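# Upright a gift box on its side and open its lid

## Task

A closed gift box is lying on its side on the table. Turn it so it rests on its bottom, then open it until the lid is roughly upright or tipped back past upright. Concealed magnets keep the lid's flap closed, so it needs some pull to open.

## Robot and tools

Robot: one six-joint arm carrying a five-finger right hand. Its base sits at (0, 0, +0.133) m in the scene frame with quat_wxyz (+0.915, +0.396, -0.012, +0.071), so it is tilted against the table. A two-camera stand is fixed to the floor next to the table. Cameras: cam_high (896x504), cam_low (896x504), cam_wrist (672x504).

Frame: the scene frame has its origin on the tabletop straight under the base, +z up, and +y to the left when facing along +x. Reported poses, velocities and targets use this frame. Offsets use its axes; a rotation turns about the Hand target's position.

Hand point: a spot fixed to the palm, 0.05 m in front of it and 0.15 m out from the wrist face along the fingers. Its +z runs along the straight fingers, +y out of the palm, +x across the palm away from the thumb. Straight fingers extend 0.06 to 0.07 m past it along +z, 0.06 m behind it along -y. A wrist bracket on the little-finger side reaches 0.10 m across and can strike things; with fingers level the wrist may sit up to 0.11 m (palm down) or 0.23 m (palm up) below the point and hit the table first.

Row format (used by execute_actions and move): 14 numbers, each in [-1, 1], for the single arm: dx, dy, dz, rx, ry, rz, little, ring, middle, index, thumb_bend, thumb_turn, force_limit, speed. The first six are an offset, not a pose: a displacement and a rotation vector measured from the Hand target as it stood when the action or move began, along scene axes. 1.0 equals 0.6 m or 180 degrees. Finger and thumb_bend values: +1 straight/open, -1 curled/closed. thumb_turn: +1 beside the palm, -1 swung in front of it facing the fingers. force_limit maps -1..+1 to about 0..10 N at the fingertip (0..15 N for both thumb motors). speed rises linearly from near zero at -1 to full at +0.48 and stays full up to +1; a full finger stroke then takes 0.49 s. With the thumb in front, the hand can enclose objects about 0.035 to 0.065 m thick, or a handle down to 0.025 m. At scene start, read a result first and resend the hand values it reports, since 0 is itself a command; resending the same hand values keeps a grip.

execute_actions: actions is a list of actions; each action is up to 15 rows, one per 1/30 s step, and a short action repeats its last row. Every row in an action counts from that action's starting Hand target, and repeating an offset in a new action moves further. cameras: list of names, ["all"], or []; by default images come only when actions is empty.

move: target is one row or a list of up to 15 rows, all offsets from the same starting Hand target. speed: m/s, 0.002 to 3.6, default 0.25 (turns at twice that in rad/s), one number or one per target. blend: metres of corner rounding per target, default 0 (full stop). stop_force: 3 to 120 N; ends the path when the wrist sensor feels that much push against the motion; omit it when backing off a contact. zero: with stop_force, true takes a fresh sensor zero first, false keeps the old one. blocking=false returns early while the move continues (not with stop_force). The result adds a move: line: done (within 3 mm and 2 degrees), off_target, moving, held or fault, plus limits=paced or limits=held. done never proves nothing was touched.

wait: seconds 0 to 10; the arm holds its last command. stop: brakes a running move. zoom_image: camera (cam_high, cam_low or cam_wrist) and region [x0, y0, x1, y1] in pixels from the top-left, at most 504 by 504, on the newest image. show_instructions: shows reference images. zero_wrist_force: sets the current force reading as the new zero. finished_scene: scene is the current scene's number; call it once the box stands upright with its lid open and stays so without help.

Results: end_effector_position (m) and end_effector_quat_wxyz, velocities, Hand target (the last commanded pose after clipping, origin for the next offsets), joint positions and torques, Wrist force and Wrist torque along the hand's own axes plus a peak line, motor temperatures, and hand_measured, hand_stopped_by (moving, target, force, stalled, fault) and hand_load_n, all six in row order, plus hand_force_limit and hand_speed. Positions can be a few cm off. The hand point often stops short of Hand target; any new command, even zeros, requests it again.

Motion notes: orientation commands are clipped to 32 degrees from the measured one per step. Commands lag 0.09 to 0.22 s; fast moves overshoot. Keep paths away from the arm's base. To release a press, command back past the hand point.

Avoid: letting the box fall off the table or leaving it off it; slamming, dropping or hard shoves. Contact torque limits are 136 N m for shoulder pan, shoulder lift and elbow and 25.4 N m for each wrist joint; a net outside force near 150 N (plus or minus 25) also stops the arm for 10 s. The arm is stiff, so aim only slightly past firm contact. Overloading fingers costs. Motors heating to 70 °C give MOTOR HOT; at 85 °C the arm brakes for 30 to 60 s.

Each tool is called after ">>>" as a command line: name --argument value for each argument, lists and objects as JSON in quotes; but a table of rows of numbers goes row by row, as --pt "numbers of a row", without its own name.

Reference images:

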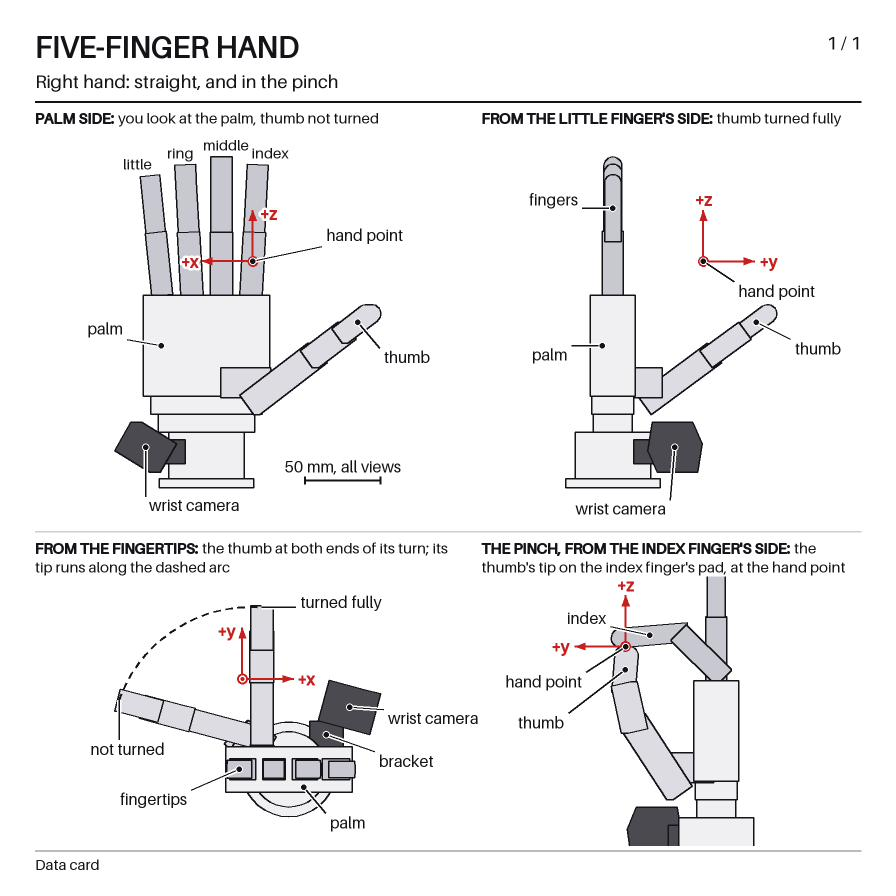

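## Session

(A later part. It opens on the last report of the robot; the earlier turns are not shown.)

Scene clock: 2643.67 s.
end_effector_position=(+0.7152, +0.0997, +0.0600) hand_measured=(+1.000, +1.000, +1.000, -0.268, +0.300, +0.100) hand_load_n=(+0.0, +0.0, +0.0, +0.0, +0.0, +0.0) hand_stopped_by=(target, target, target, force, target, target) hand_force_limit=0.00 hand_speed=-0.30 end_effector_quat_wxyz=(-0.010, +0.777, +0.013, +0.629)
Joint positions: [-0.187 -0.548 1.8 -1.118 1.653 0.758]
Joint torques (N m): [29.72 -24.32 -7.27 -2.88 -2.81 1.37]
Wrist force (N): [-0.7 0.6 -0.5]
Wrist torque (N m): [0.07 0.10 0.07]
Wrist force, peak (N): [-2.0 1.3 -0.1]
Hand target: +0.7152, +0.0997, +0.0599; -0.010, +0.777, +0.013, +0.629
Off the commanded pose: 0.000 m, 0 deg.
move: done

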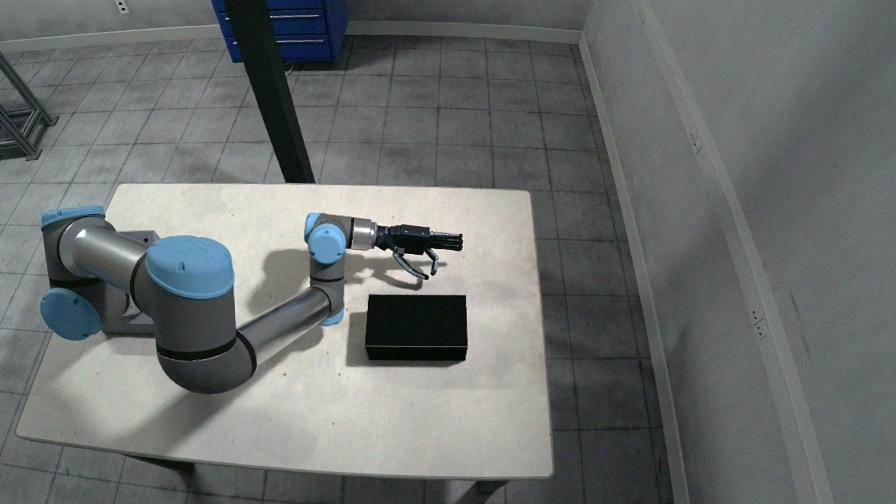

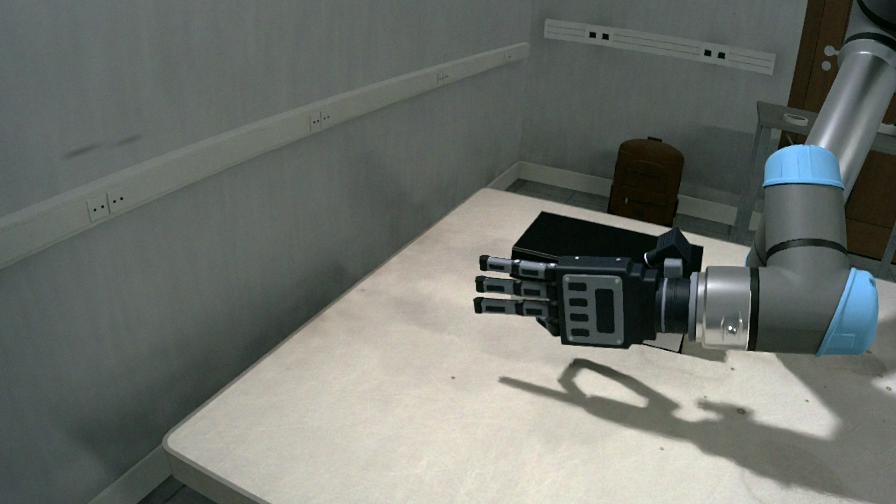

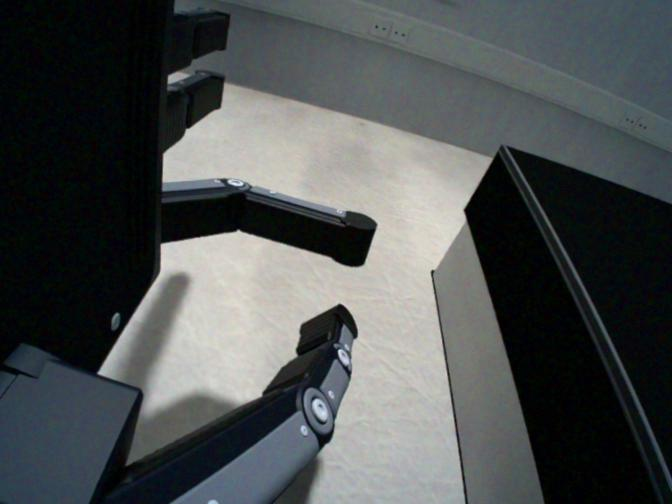

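>>> move --target '[0, 0, 0, 0, 0, 0, 1, 1, 1, -0.49, 0.3, 0.1, 0.2, -0.6]' --speed 0.1 --cameras '["cam_wrist"]'

>>> zoom_image --camera "cam_wrist" --region '[150, 100, 500, 400]'

Scene clock: 2648.50 s.
end_effector_position=(+0.7152, +0.0997, +0.0599) hand_measured=(+1.000, +1.000, +1.000, -0.490, +0.300, +0.100) hand_load_n=(+0.0, +0.0, +0.0, +0.0, +0.0, +0.5) hand_stopped_by=(target, target, target, target, target, target) hand_force_limit=0.20 hand_speed=-0.60 end_effector_quat_wxyz=(-0.010, +0.777, +0.013, +0.629)
Joint positions: [-0.187 -0.548 1.8 -1.118 1.653 0.758]
Joint torques (N m): [29.9 -24.56 -7.44 -2.97 -3.12 1.43]
Wrist force (N): [-0.8 0.5 -0.4]
Wrist torque (N m): [0.07 0.11 0.06]
Wrist force, peak (N): [-1.0 1.0 -0.3]
Hand target: +0.7152, +0.0997, +0.0599; -0.010, +0.777, +0.013, +0.629
Off the commanded pose: 0.000 m, 0 deg.
move: done
Images, in order (width x height): cam_wrist 672x504.

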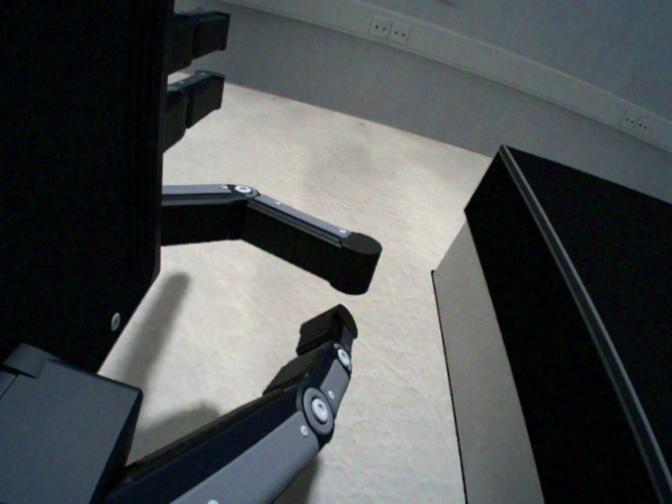

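Scaled by 1.440 from the camera's 672x504 image, which has a finer 960x720 frame.

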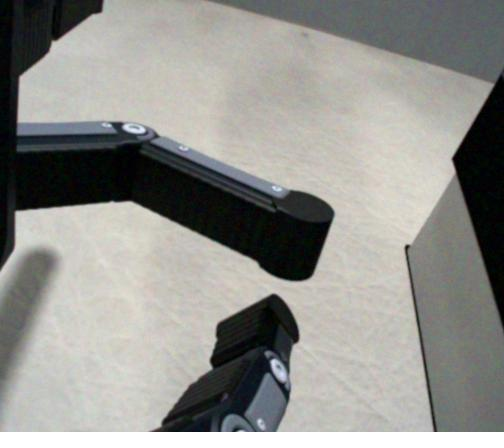

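>>> move --pt "-0.045 -0.025 -0.06 0 0 0 1 1 1 -0.49 0.3 0.1 0.2 -0.6" --pt "-0.045 -0.062 -0.0608 0 0 0 1 1 1 -0.49 0.3 0.1 0.2 -0.6" --speed 0.06 --blend '[0.005, 0]' --cameras '["all"]'

>>> zoom_image --camera "cam_wrist" --region '[250, 150, 600, 450]'

>>> zoom_image --camera "cam_low" --region '[450, 200, 720, 390]'

Scene clock: 2660.07 s.
end_effector_position=(+0.6882, +0.0625, +0.0234) hand_measured=(+1.000, +1.000, +1.000, -0.490, +0.300, +0.100) hand_load_n=(+0.0, +0.0, +0.0, +0.0, +0.0, +0.0) hand_stopped_by=(target, target, target, target, target, target) hand_force_limit=0.20 hand_speed=-0.60 end_effector_quat_wxyz=(-0.011, +0.777, +0.013, +0.629)
Joint positions: [-0.308 -0.576 1.91 -1.201 1.533 0.742]
Joint torques (N m): [42.8 -23.55 -5.24 -2.58 0.49 0.32]
Wrist force (N): [-0.3 0.4 -0.1]
Wrist torque (N m): [0.01 0.02 0.10]
Wrist force, peak (N): [-0.7 1.1 -0.7]
Hand target: +0.6882, +0.0625, +0.0235; -0.010, +0.777, +0.013, +0.629
Off the commanded pose: 0.000 m, 0 deg.
move: done

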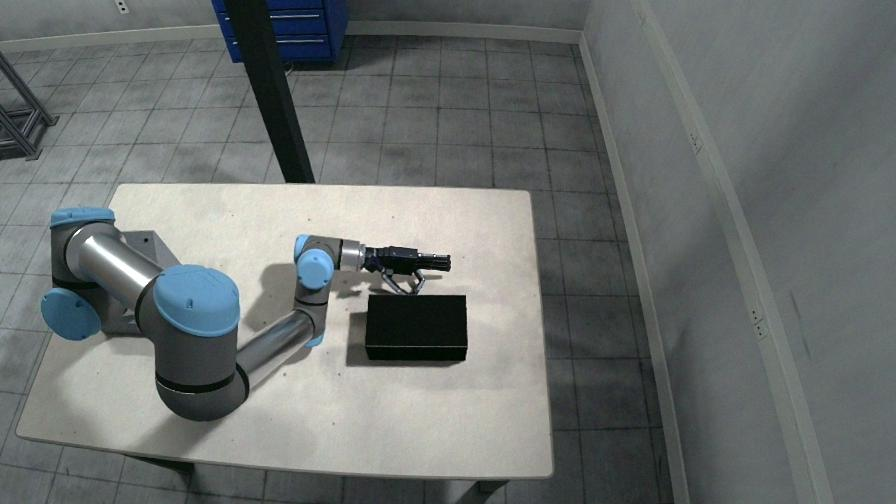

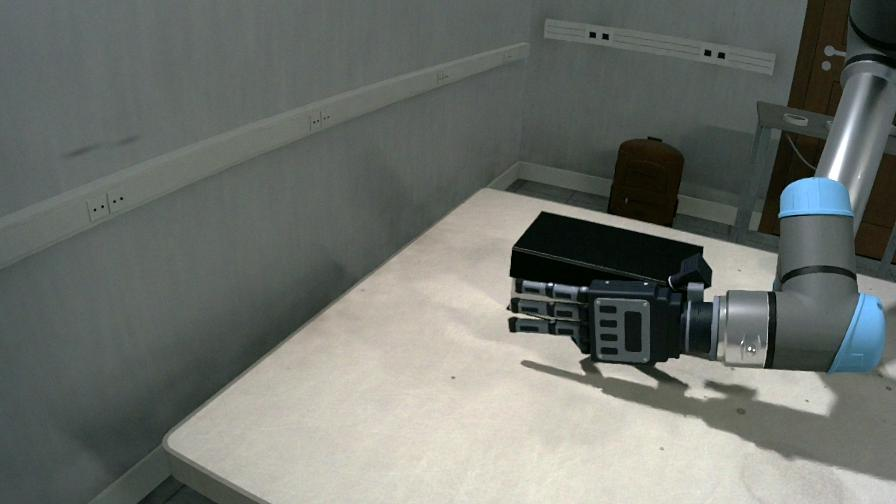

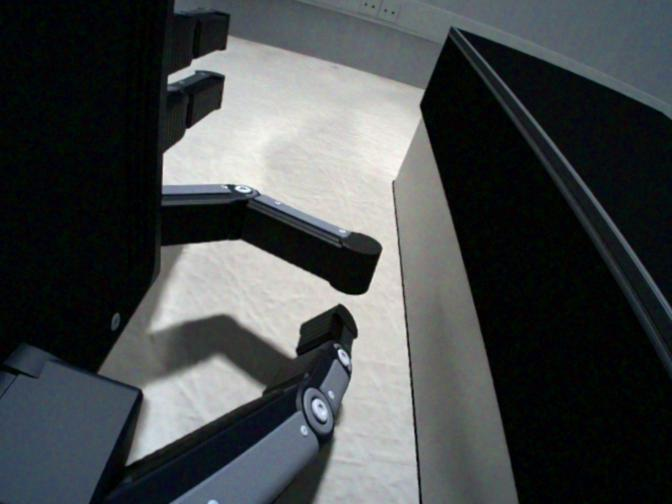

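Scaled by 1.440 from the camera's 672x504 image, which has a finer 960x720 frame.

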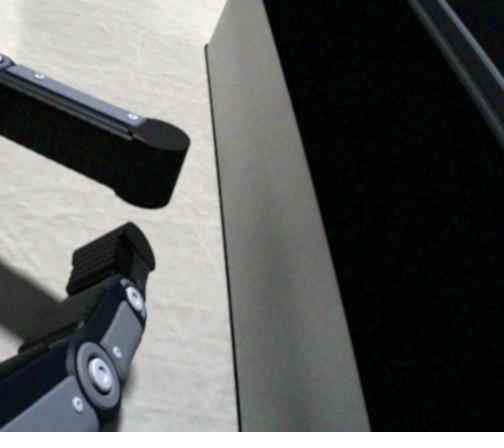

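Scaled by 1.867 from the camera's 896x504 image, which has a finer 1280x720 frame.

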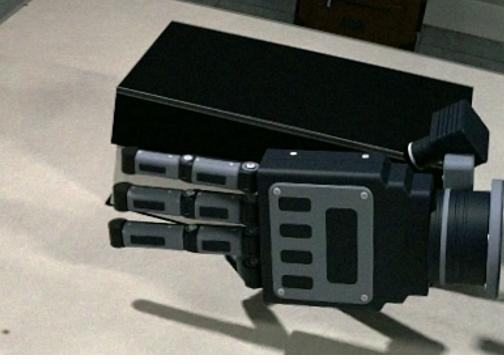

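>>> move --target '[0, -0.04, 0, 0, 0, 0, 1, 1, 1, -0.49, 0.3, 0.1, 0.2, -0.6]' --speed 0.01 --stop_force 3 --cameras '["cam_wrist"]'

>>> zoom_image --camera "cam_wrist" --region '[250, 150, 600, 450]'

Scene clock: 2669.43 s.
end_effector_position=(+0.6882, +0.0385, +0.0235) hand_measured=(+1.000, +1.000, +1.000, -0.490, +0.300, +0.100) hand_load_n=(+0.0, +0.0, +0.0, +0.0, -0.5, +0.5) hand_stopped_by=(target, target, target, target, target, target) hand_force_limit=0.20 hand_speed=-0.60 end_effector_quat_wxyz=(-0.010, +0.777, +0.013, +0.629)
Joint positions: [-0.345 -0.62 1.933 -1.18 1.496 0.737]
Joint torques (N m): [42.04 -23.26 -4.28 -2.36 0.49 -0.36]
Wrist force (N): [-0.4 -0.2 0.1]
Wrist torque (N m): [0.00 0.04 0.10]
Wrist force, peak (N): [-0.5 0.9 -0.4]
Hand target: +0.6882, +0.0385, +0.0235; -0.010, +0.777, +0.013, +0.629
Off the commanded pose: 0.000 m, 0 deg.
move: done
Images, in order (width x height): cam_wrist 672x504.

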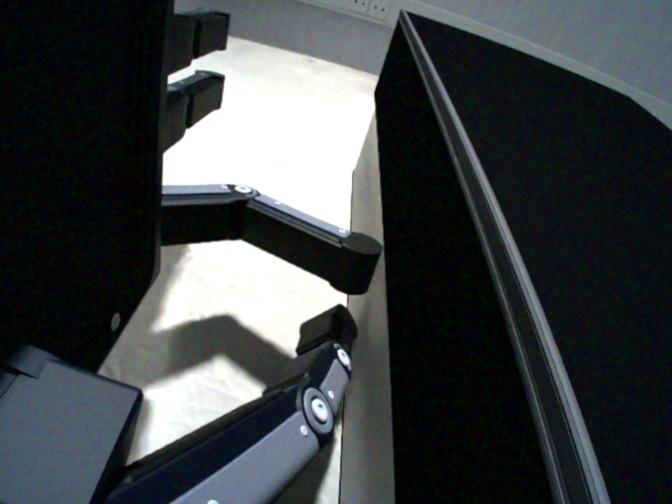

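Scaled by 1.440 from the camera's 672x504 image, which has a finer 960x720 frame.

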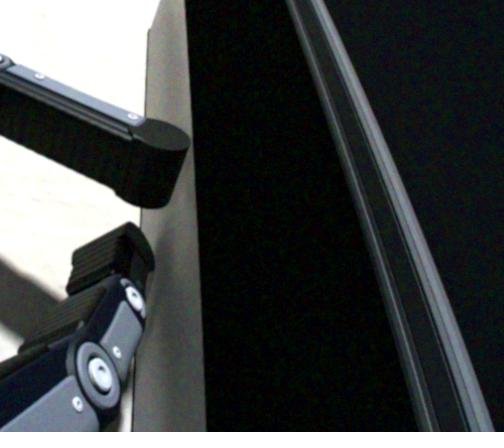

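>>> move --target '[0, -0.03, 0, 0, 0, 0, 1, 1, 1, -0.49, 0.3, 0.1, 0.2, -0.6]' --speed 0.01 --stop_force 3 --cameras '["cam_wrist"]'

>>> zoom_image --camera "cam_wrist" --region '[250, 150, 600, 450]'

Scene clock: 2676.43 s.
end_effector_position=(+0.6882, +0.0205, +0.0235) hand_measured=(+1.000, +1.000, +1.000, -0.490, +0.300, +0.100) hand_load_n=(+0.5, +0.0, +0.0, +0.0, +0.0, +0.5) hand_stopped_by=(target, target, target, target, target, target) hand_force_limit=0.20 hand_speed=-0.60 end_effector_quat_wxyz=(-0.010, +0.777, +0.013, +0.629)
Joint positions: [-0.374 -0.653 1.948 -1.162 1.468 0.733]
Joint torques (N m): [42.07 -22.84 -4.05 -2 0.37 0.02]
Wrist force (N): [-0.5 0.3 -0.1]
Wrist torque (N m): [0.07 0.05 0.11]
Wrist force, peak (N): [-1.0 0.2 0.0]
Hand target: +0.6882, +0.0205, +0.0235; -0.010, +0.777, +0.013, +0.629
Off the commanded pose: 0.000 m, 0 deg.
move: done
Images, in order (width x height): cam_wrist 672x504.

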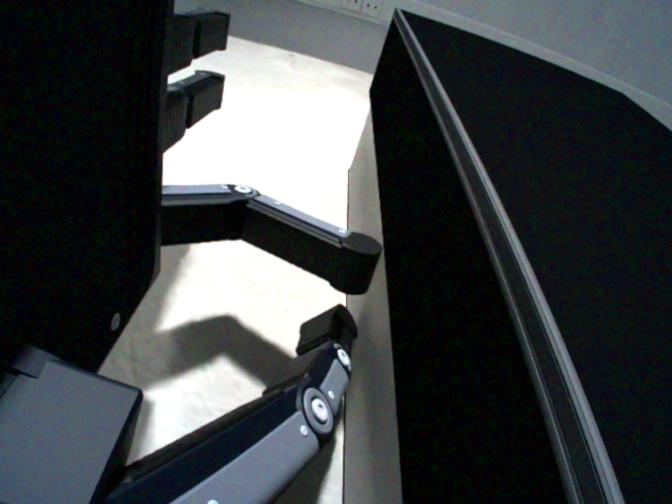

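Scaled by 1.440 from the camera's 672x504 image, which has a finer 960x720 frame.

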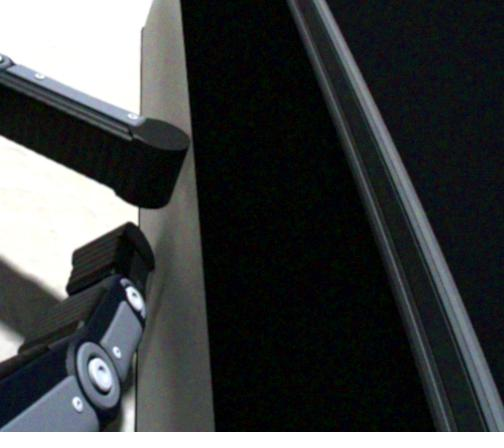

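>>> move --target '[0, 0, 0.02, 0, 0, 0, 1, 1, 1, -0.49, 0.3, 0.1, 0.2, -0.6]' --speed 0.005 --stop_force 3 --cameras '["cam_wrist", "cam_low"]'

>>> zoom_image --camera "cam_wrist" --region '[250, 150, 600, 450]'

Scene clock: 2690.67 s.
end_effector_position=(+0.6882, +0.0205, +0.0355) hand_measured=(+1.000, +1.000, +1.000, -0.490, +0.300, +0.100) hand_load_n=(+0.0, +0.0, +0.0, +0.0, +0.0, +0.5) hand_stopped_by=(target, target, target, target, target, target) hand_force_limit=0.20 hand_speed=-0.60 end_effector_quat_wxyz=(-0.010, +0.777, +0.013, +0.629)
Joint positions: [-0.354 -0.672 1.953 -1.148 1.488 0.736]
Joint torques (N m): [30.12 -25.47 3.21 -0.38 -2.49 0.97]
Wrist force (N): [-1.0 0.2 -0.3]
Wrist torque (N m): [0.06 0.11 0.00]
Wrist force, peak (N): [-1.3 0.1 -0.1]
Hand target: +0.6882, +0.0205, +0.0355; -0.010, +0.777, +0.013, +0.629
Off the commanded pose: 0.000 m, 0 deg.
move: done
Images, in order (width x height): cam_low 896x504, cam_wrist 672x504.

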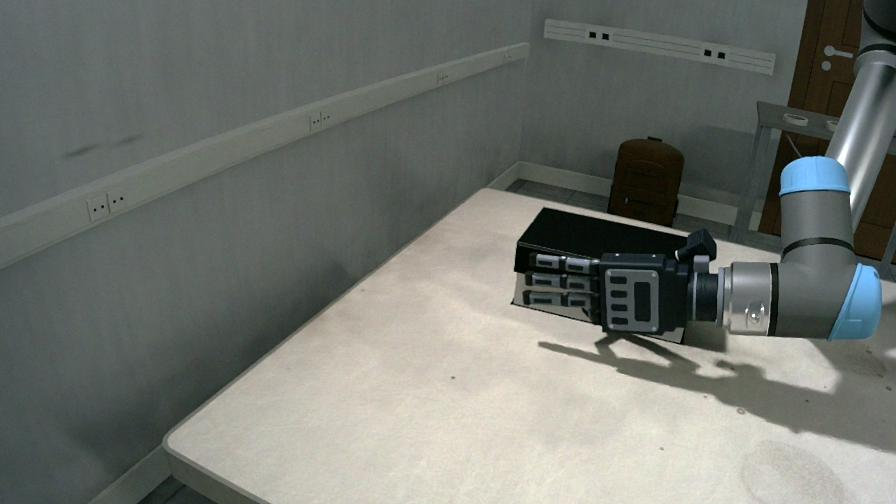

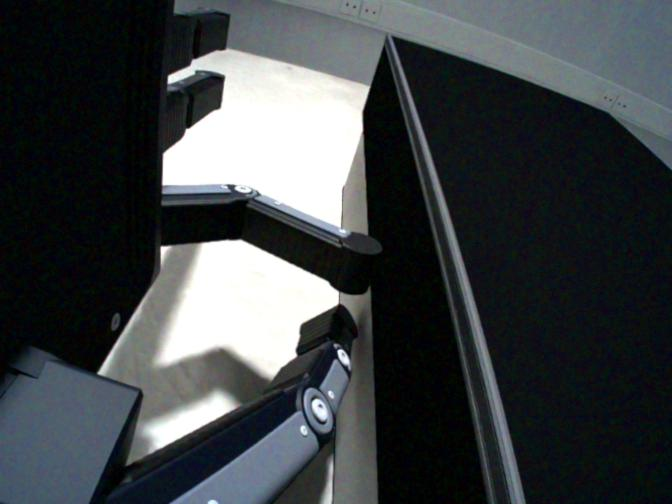

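Scaled by 1.440 from the camera's 672x504 image, which has a finer 960x720 frame.

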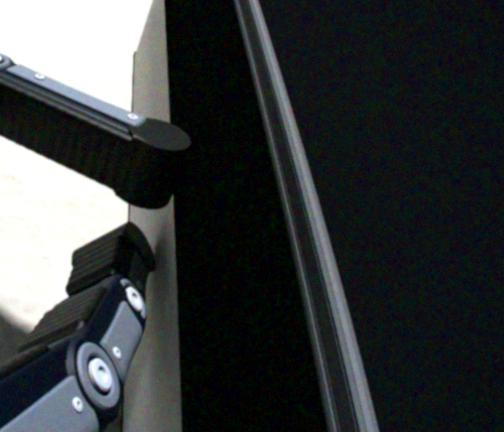

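>>> move --pt "0 0.013 0 0 0 0 1 1 1 -0.49 0.2 0.2 0.2 -0.6" --pt "0 0.013 -0.02 0 0 0 1 1 1 -0.49 0.2 0.2 0.2 -0.6" --speed 0.03

>>> move --target '[0, -0.03, 0, 0, 0, 0, 1, 1, 1, -0.49, 0.2, 0.2, 0.2, -0.6]' --speed 0.01 --stop_force 3 --cameras '["cam_wrist", "cam_high"]'

>>> zoom_image --camera "cam_wrist" --region '[250, 150, 600, 450]'

Scene clock: 2703.20 s.
end_effector_position=(+0.6883, +0.0283, +0.0234) hand_measured=(+1.000, +1.000, +1.000, -0.490, +0.200, +0.200) hand_load_n=(+0.0, +0.0, +0.0, +0.0, +0.0, +0.0) hand_stopped_by=(target, target, target, target, target, target) hand_force_limit=0.20 hand_speed=-0.60 end_effector_quat_wxyz=(-0.010, +0.777, +0.013, +0.629)
Joint positions: [-0.362 -0.638 1.942 -1.171 1.48 0.735]
Joint torques (N m): [40.89 -39.1 2.35 1.11 0.01 -0.58]
Wrist force (N): [-0.3 0.5 -0.2]
Wrist torque (N m): [0.06 0.03 0.11]
Wrist force, peak (N): [-0.9 1.0 0.0]
Hand target: +0.6882, +0.0283, +0.0235; -0.010, +0.777, +0.013, +0.629
Off the commanded pose: 0.000 m, 0 deg.
move: done

Scene clock: 2705.97 s.
end_effector_position=(+0.6882, +0.0103, +0.0235) hand_measured=(+1.000, +1.000, +1.000, -0.490, +0.200, +0.200) hand_load_n=(+0.0, +0.0, +0.0, +0.0, +0.0, +0.0) hand_stopped_by=(target, target, target, target, target, target) hand_force_limit=0.20 hand_speed=-0.60 end_effector_quat_wxyz=(-0.010, +0.777, +0.013, +0.629)
Joint positions: [-0.389 -0.671 1.955 -1.151 1.453 0.731]
Joint torques (N m): [42.32 -22.42 -3.5 -2.12 0.55 0.13]
Wrist force (N): [-0.8 0.3 -0.2]
Wrist torque (N m): [0.04 0.10 0.08]
Wrist force, peak (N): [-0.8 0.8 -0.1]
Hand target: +0.6882, +0.0103, +0.0235; -0.010, +0.777, +0.013, +0.629
Off the commanded pose: 0.000 m, 0 deg.
move: done
Images, in order (width x height): cam_high 896x504, cam_wrist 672x504.

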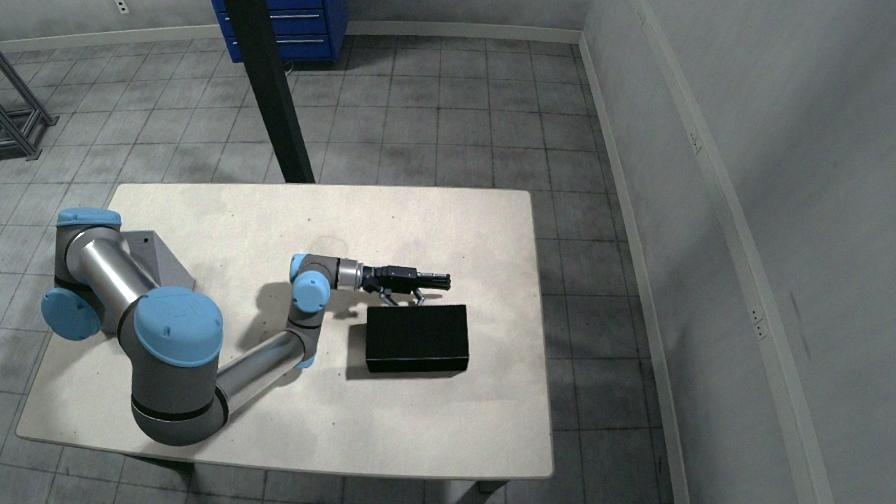

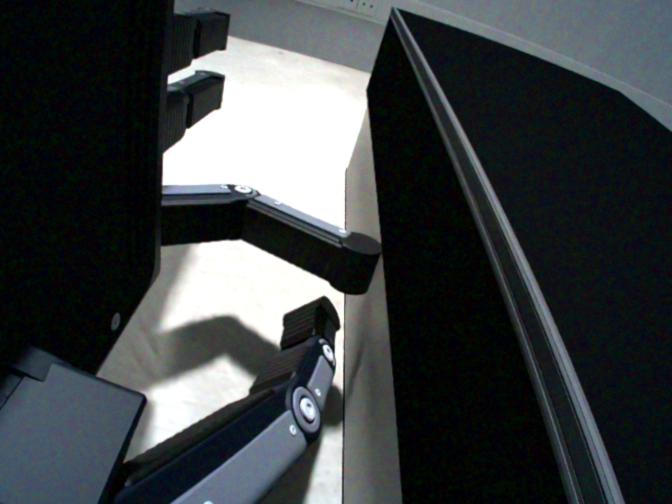

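Scaled by 1.440 from the camera's 672x504 image, which has a finer 960x720 frame.

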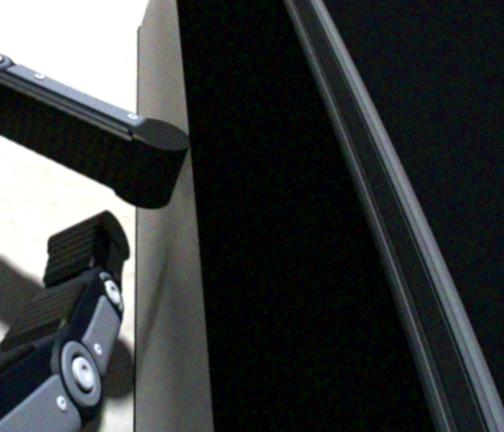

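>>> zoom_image --camera "cam_wrist" --region '[320, 200, 440, 320]'

>>> zoom_image --camera "cam_low" --region '[490, 190, 720, 370]'

Scaled by 4.200 from the camera's 672x504 image, which has a finer 960x720 frame.

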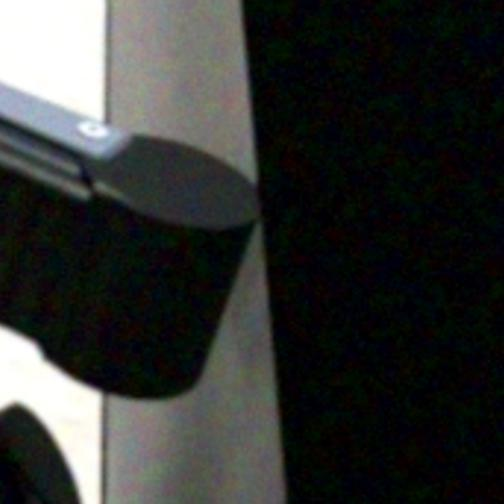

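This scene's latest camera images include none from cam_low. They are from: cam_high, cam_wrist. cam_low's image comes with the result of a call that names it in "cameras".

>>> move --pt "0 0.012 0 0 0 0 1 1 1 -0.49 0.2 0.2 0.2 -0.6" --pt "0 0.012 -0.0075 0 0 0 1 1 1 -0.49 0.2 0.2 0.2 -0.6" --speed 0.03

>>> move --target '[0, -0.023, 0, 0, 0, 0, 1, 1, 1, -0.49, 0.2, 0.2, 0.2, -0.6]' --speed 0.01 --stop_force 3 --cameras '["cam_wrist", "cam_low"]'

>>> zoom_image --camera "cam_wrist" --region '[320, 200, 440, 320]'

>>> zoom_image --camera "cam_low" --region '[490, 190, 720, 370]'

Scene clock: 2728.07 s.
end_effector_position=(+0.6883, +0.0175, +0.0189) hand_measured=(+1.000, +1.000, +1.000, -0.490, +0.200, +0.200) hand_load_n=(+0.0, +0.0, +0.0, +0.0, +0.5, +0.5) hand_stopped_by=(target, target, target, target, target, target) hand_force_limit=0.20 hand_speed=-0.60 end_effector_quat_wxyz=(-0.010, +0.777, +0.013, +0.629)
Joint positions: [-0.386 -0.65 1.948 -1.164 1.456 0.731]
Joint torques (N m): [44.18 -40.28 3.67 1.11 0.16 -1.05]
Wrist force (N): [-0.6 0.5 -0.3]
Wrist torque (N m): [0.05 0.07 0.09]
Wrist force, peak (N): [-1.0 0.7 -0.3]
Hand target: +0.6882, +0.0175, +0.0190; -0.010, +0.777, +0.013, +0.629
Off the commanded pose: 0.000 m, 0 deg.
move: done

Scene clock: 2730.40 s.
end_effector_position=(+0.6882, +0.0037, +0.0190) hand_measured=(+1.000, +1.000, +1.000, -0.490, +0.200, +0.200) hand_load_n=(+0.0, +0.0, +0.0, +0.0, +0.0, +0.0) hand_stopped_by=(target, target, target, target, target, target) hand_force_limit=0.20 hand_speed=-0.60 end_effector_quat_wxyz=(-0.010, +0.777, +0.013, +0.629)
Joint positions: [-0.407 -0.675 1.958 -1.148 1.435 0.728]
Joint torques (N m): [42.38 -22.47 -3.32 -1.98 0.37 0]
Wrist force (N): [-0.5 0.6 -0.1]
Wrist torque (N m): [0.06 0.04 0.10]
Wrist force, peak (N): [-0.7 1.1 -0.1]
Hand target: +0.6882, +0.0037, +0.0190; -0.010, +0.777, +0.013, +0.629
Off the commanded pose: 0.000 m, 0 deg.
move: done
Images, in order (width x height): cam_low 896x504, cam_wrist 672x504.

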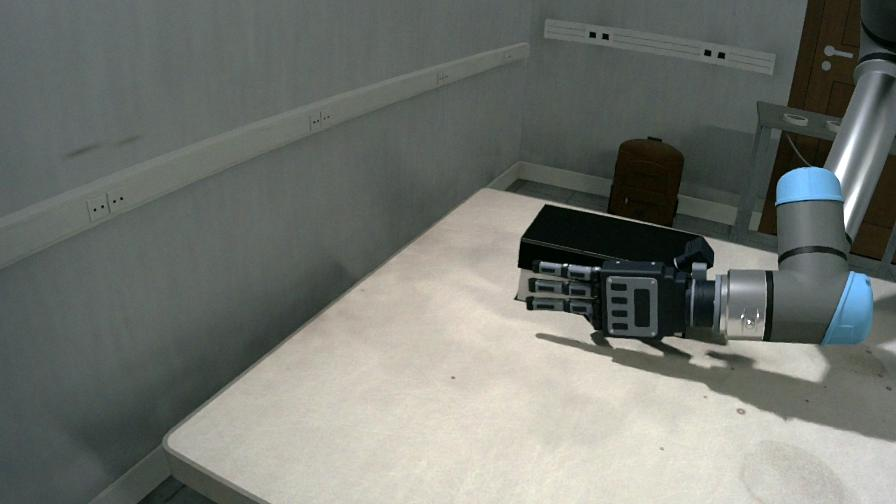

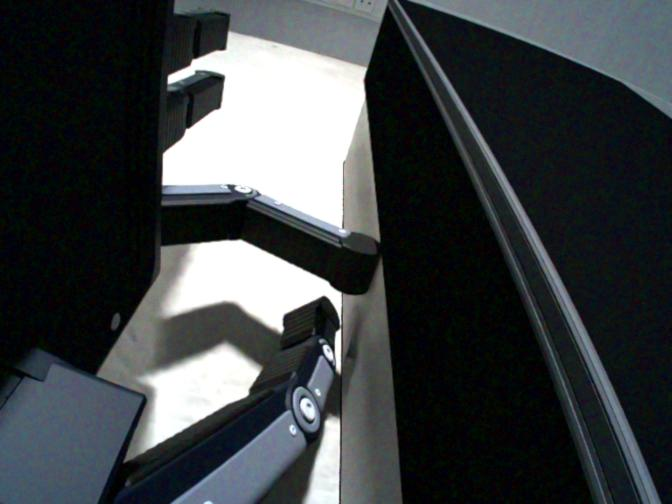

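Scaled by 4.200 from the camera's 672x504 image, which has a finer 960x720 frame.

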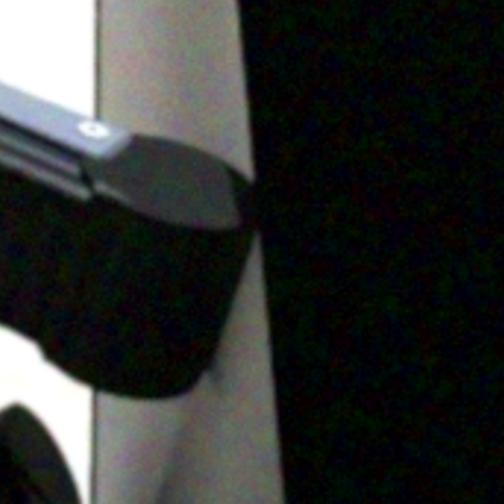

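Scaled by 2.191 from the camera's 896x504 image, which has a finer 1280x720 frame.

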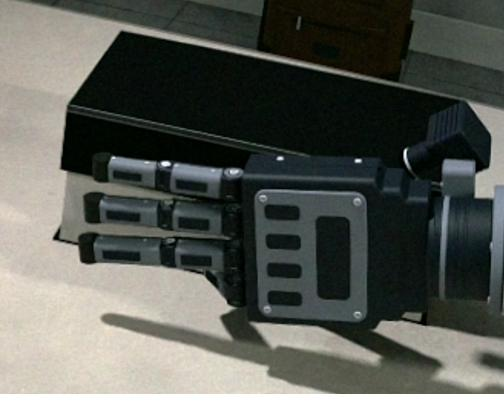

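>>> move --target '[0, 0, 0.0167, 0, 0, 0, 1, 1, 1, -0.49, 0.2, 0.2, 0.2, -0.6]' --speed 0.005 --stop_force 3 --cameras '["cam_wrist"]'

>>> zoom_image --camera "cam_wrist" --region '[320, 200, 440, 320]'

Scene clock: 2736.53 s.
end_effector_position=(+0.6882, +0.0037, +0.0290) hand_measured=(+1.000, +1.000, +1.000, -0.490, +0.200, +0.200) hand_load_n=(+0.0, +0.0, +0.0, +0.0, +0.0, +0.5) hand_stopped_by=(target, target, target, target, target, target) hand_force_limit=0.20 hand_speed=-0.60 end_effector_quat_wxyz=(-0.010, +0.777, +0.013, +0.629)
Joint positions: [-0.391 -0.692 1.962 -1.137 1.451 0.731]
Joint torques (N m): [30.87 -25.7 3.18 -0.21 -2.73 1]
Wrist force (N): [-1.5 0.8 -0.1]
Wrist torque (N m): [0.07 0.08 0.01]
Wrist force, peak (N): [-1.9 1.0 0.3]
Hand target: +0.6882, +0.0037, +0.0290; -0.010, +0.777, +0.013, +0.629
Off the commanded pose: 0.000 m, 0 deg.
move: done
Images, in order (width x height): cam_wrist 672x504.

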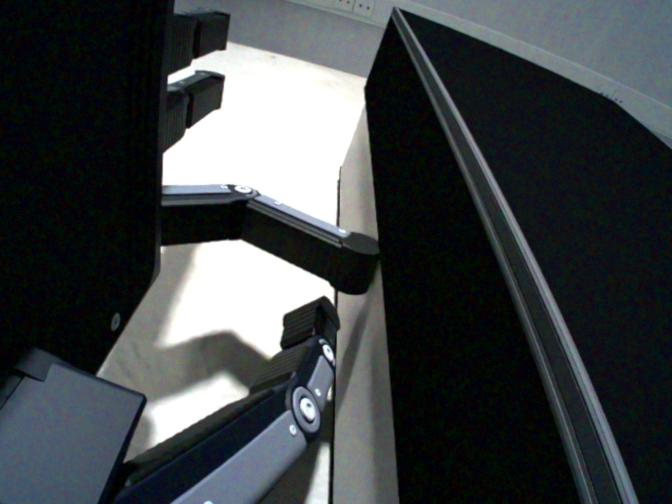

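Scaled by 4.200 from the camera's 672x504 image, which has a finer 960x720 frame.

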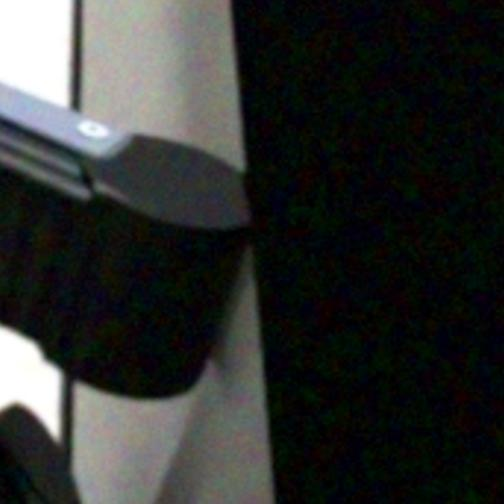

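>>> execute_actions --actions '[]' --cameras '["cam_high", "cam_wrist", "cam_low"]'

>>> zoom_image --camera "cam_high" --region '[340, 240, 490, 390]'

>>> zoom_image --camera "cam_low" --region '[640, 200, 740, 340]'

Scene clock: 2742.97 s.
end_effector_position=(+0.6882, +0.0037, +0.0290) hand_measured=(+1.000, +1.000, +1.000, -0.490, +0.200, +0.200) hand_load_n=(+0.0, +0.0, +0.0, +0.5, +0.0, +0.5) hand_stopped_by=(target, target, target, target, target, target) hand_force_limit=0.20 hand_speed=-0.60 end_effector_quat_wxyz=(-0.010, +0.777, +0.013, +0.629)
Joint positions: [-0.391 -0.692 1.962 -1.137 1.451 0.731]
Joint velocities: within noise
Joint torques (N m): [28.47 -22.85 -3.64 -1.88 -3.37 -0.24]
Motor temperatures (°C): [39 42 34 42 39 42]
Wrist force (N): [-1.4 0.9 -0.3]
Wrist torque (N m): [0.09 0.07 0.01]
Wrist force, peak (N): [-1.8 0.9 -0.3]
Hand target: +0.6882, +0.0037, +0.0290; -0.010, +0.777, +0.013, +0.629
Off the commanded pose: 0.000 m, 0 deg.

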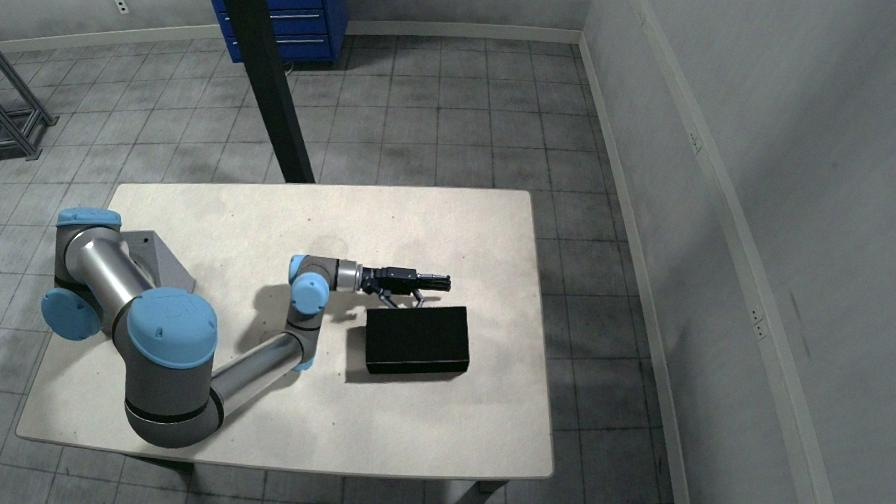

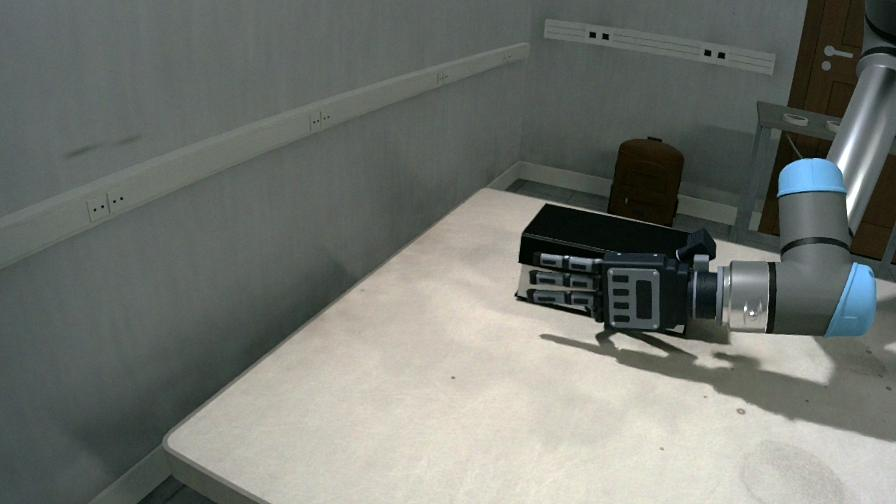

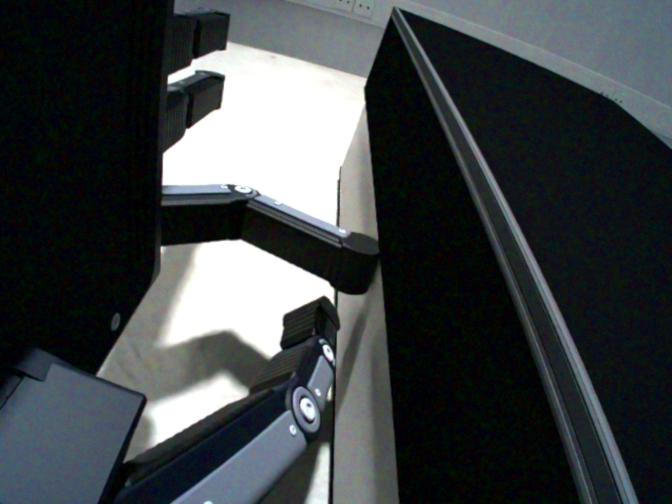

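Scaled by 3.360 from the camera's 896x504 image, which has a finer 1280x720 frame.

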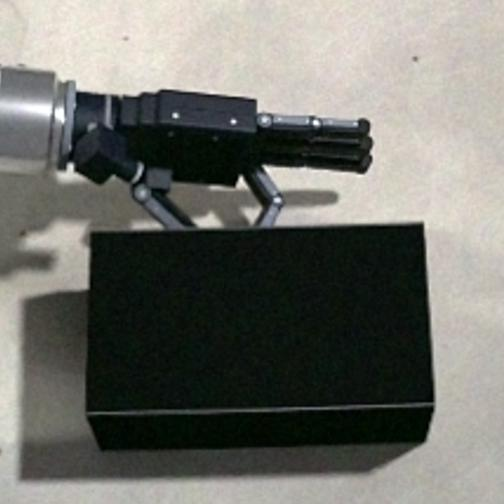

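Scaled by 3.600 from the camera's 896x504 image, which has a finer 1280x720 frame.

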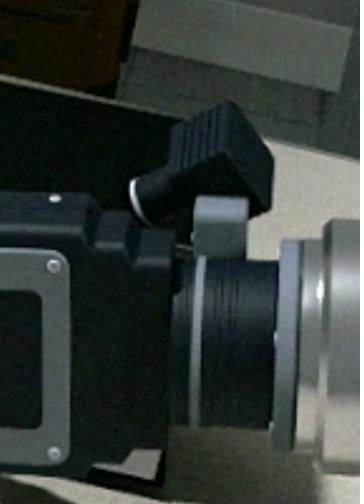

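>>> move --pt "0 0 -0.01 0 0 0 1 1 1 -0.49 -0.3 0.2 0.2 -0.5" --pt "0 -0.012 -0.01 0 0 0 1 1 1 -0.49 -0.3 0.2 0.2 -0.5" --speed 0.01 --cameras '["cam_wrist", "cam_high"]'

>>> zoom_image --camera "cam_wrist" --region '[320, 200, 440, 320]'

>>> zoom_image --camera "cam_high" --region '[340, 240, 490, 390]'

Scene clock: 2773.70 s.
end_effector_position=(+0.6882, -0.0036, +0.0230) hand_measured=(+1.000, +1.000, +1.000, -0.490, -0.168, +0.200) hand_load_n=(+0.0, +0.0, +0.0, +0.0, +11.5, +5.5) hand_stopped_by=(target, target, target, target, force, target) hand_force_limit=0.20 hand_speed=-0.50 end_effector_quat_wxyz=(-0.010, +0.777, +0.013, +0.629)
Joint positions: [-0.412 -0.695 1.964 -1.135 1.43 0.728]
Joint torques (N m): [38.15 -29.03 4.13 0.98 -2.13 -1.23]
Wrist force (N): [-1.5 0.6 0.0]
Wrist torque (N m): [0.10 0.11 0.10]
Wrist force, peak (N): [-1.9 0.8 -0.3]
Hand target: +0.6882, -0.0035, +0.0230; -0.010, +0.777, +0.013, +0.629
Off the commanded pose: 0.000 m, 0 deg.
move: done
Images, in order (width x height): cam_high 896x504, cam_wrist 672x504.

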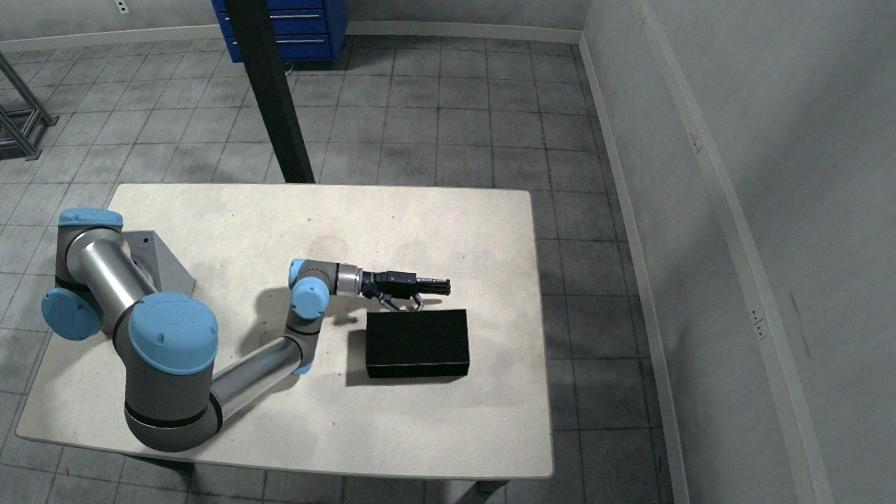

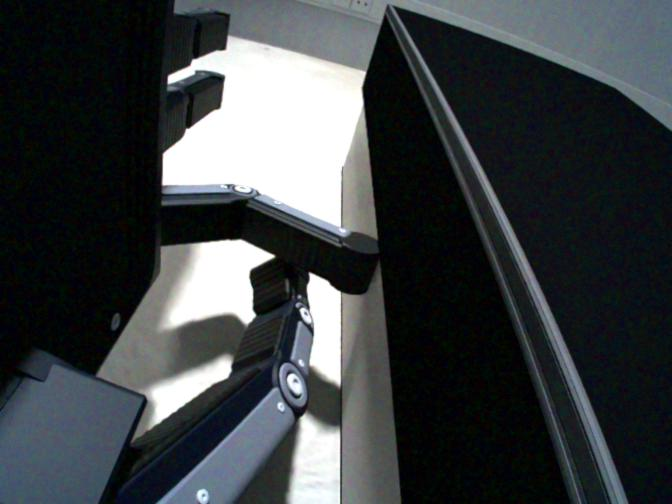

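Scaled by 4.200 from the camera's 672x504 image, which has a finer 960x720 frame.

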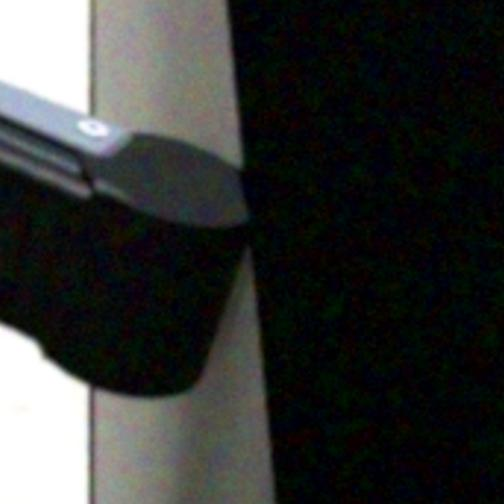

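Scaled by 3.360 from the camera's 896x504 image, which has a finer 1280x720 frame.

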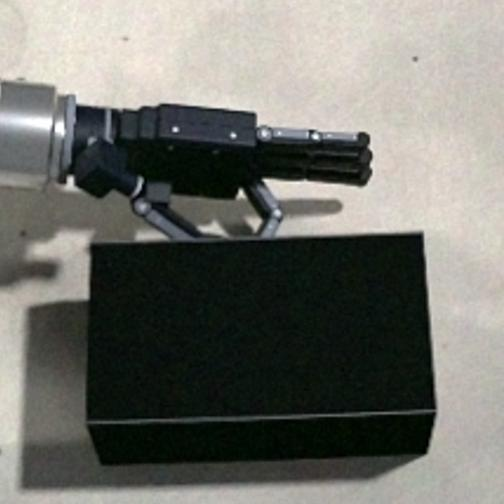

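>>> move --pt "0 0 0 0 0 0 1 1 1 -0.49 0.25 0.2 0.2 -0.5" --pt "0 -0.004 0.0075 0 0 0 1 1 1 -0.49 0.38 0.33 0.2 -0.5" --speed 0.01 --cameras '["cam_wrist"]'

>>> zoom_image --camera "cam_wrist" --region '[290, 200, 410, 380]'

Scene clock: 2785.70 s.
end_effector_position=(+0.6882, -0.0059, +0.0275) hand_measured=(+1.000, +1.000, +1.000, -0.490, +0.380, +0.330) hand_load_n=(+0.0, +0.0, -0.5, +0.0, -0.5, +0.0) hand_stopped_by=(target, target, target, target, target, target) hand_force_limit=0.20 hand_speed=-0.50 end_effector_quat_wxyz=(-0.010, +0.777, +0.013, +0.629)
Joint positions: [-0.408 -0.707 1.968 -1.127 1.434 0.728]
Joint torques (N m): [30.01 -23.14 -3.07 -2.41 -2.61 1.09]
Wrist force (N): [-1.4 1.0 -0.3]
Wrist torque (N m): [0.15 0.10 0.09]
Wrist force, peak (N): [-1.8 0.8 -0.2]
Hand target: +0.6882, -0.0059, +0.0275; -0.010, +0.777, +0.013, +0.629
Off the commanded pose: 0.000 m, 0 deg.
move: done
Images, in order (width x height): cam_wrist 672x504.

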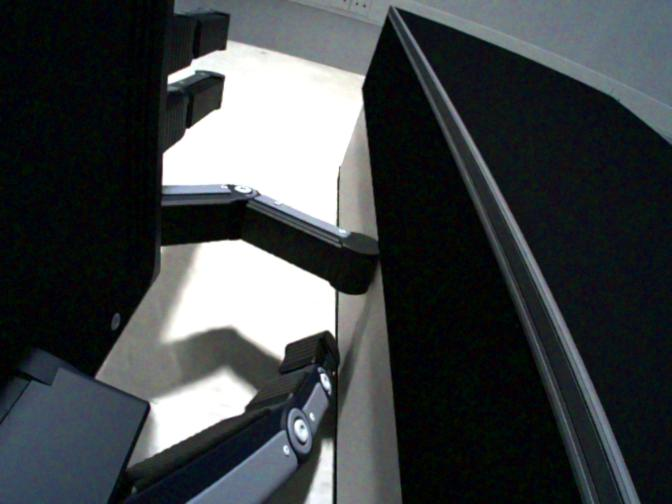

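Scaled by 2.800 from the camera's 672x504 image, which has a finer 960x720 frame.

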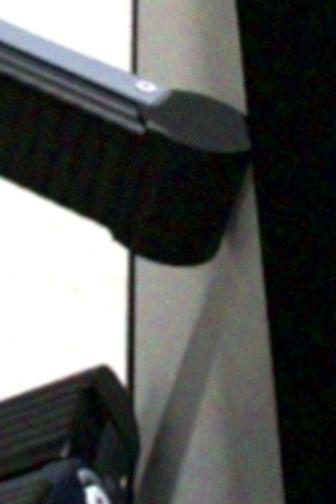

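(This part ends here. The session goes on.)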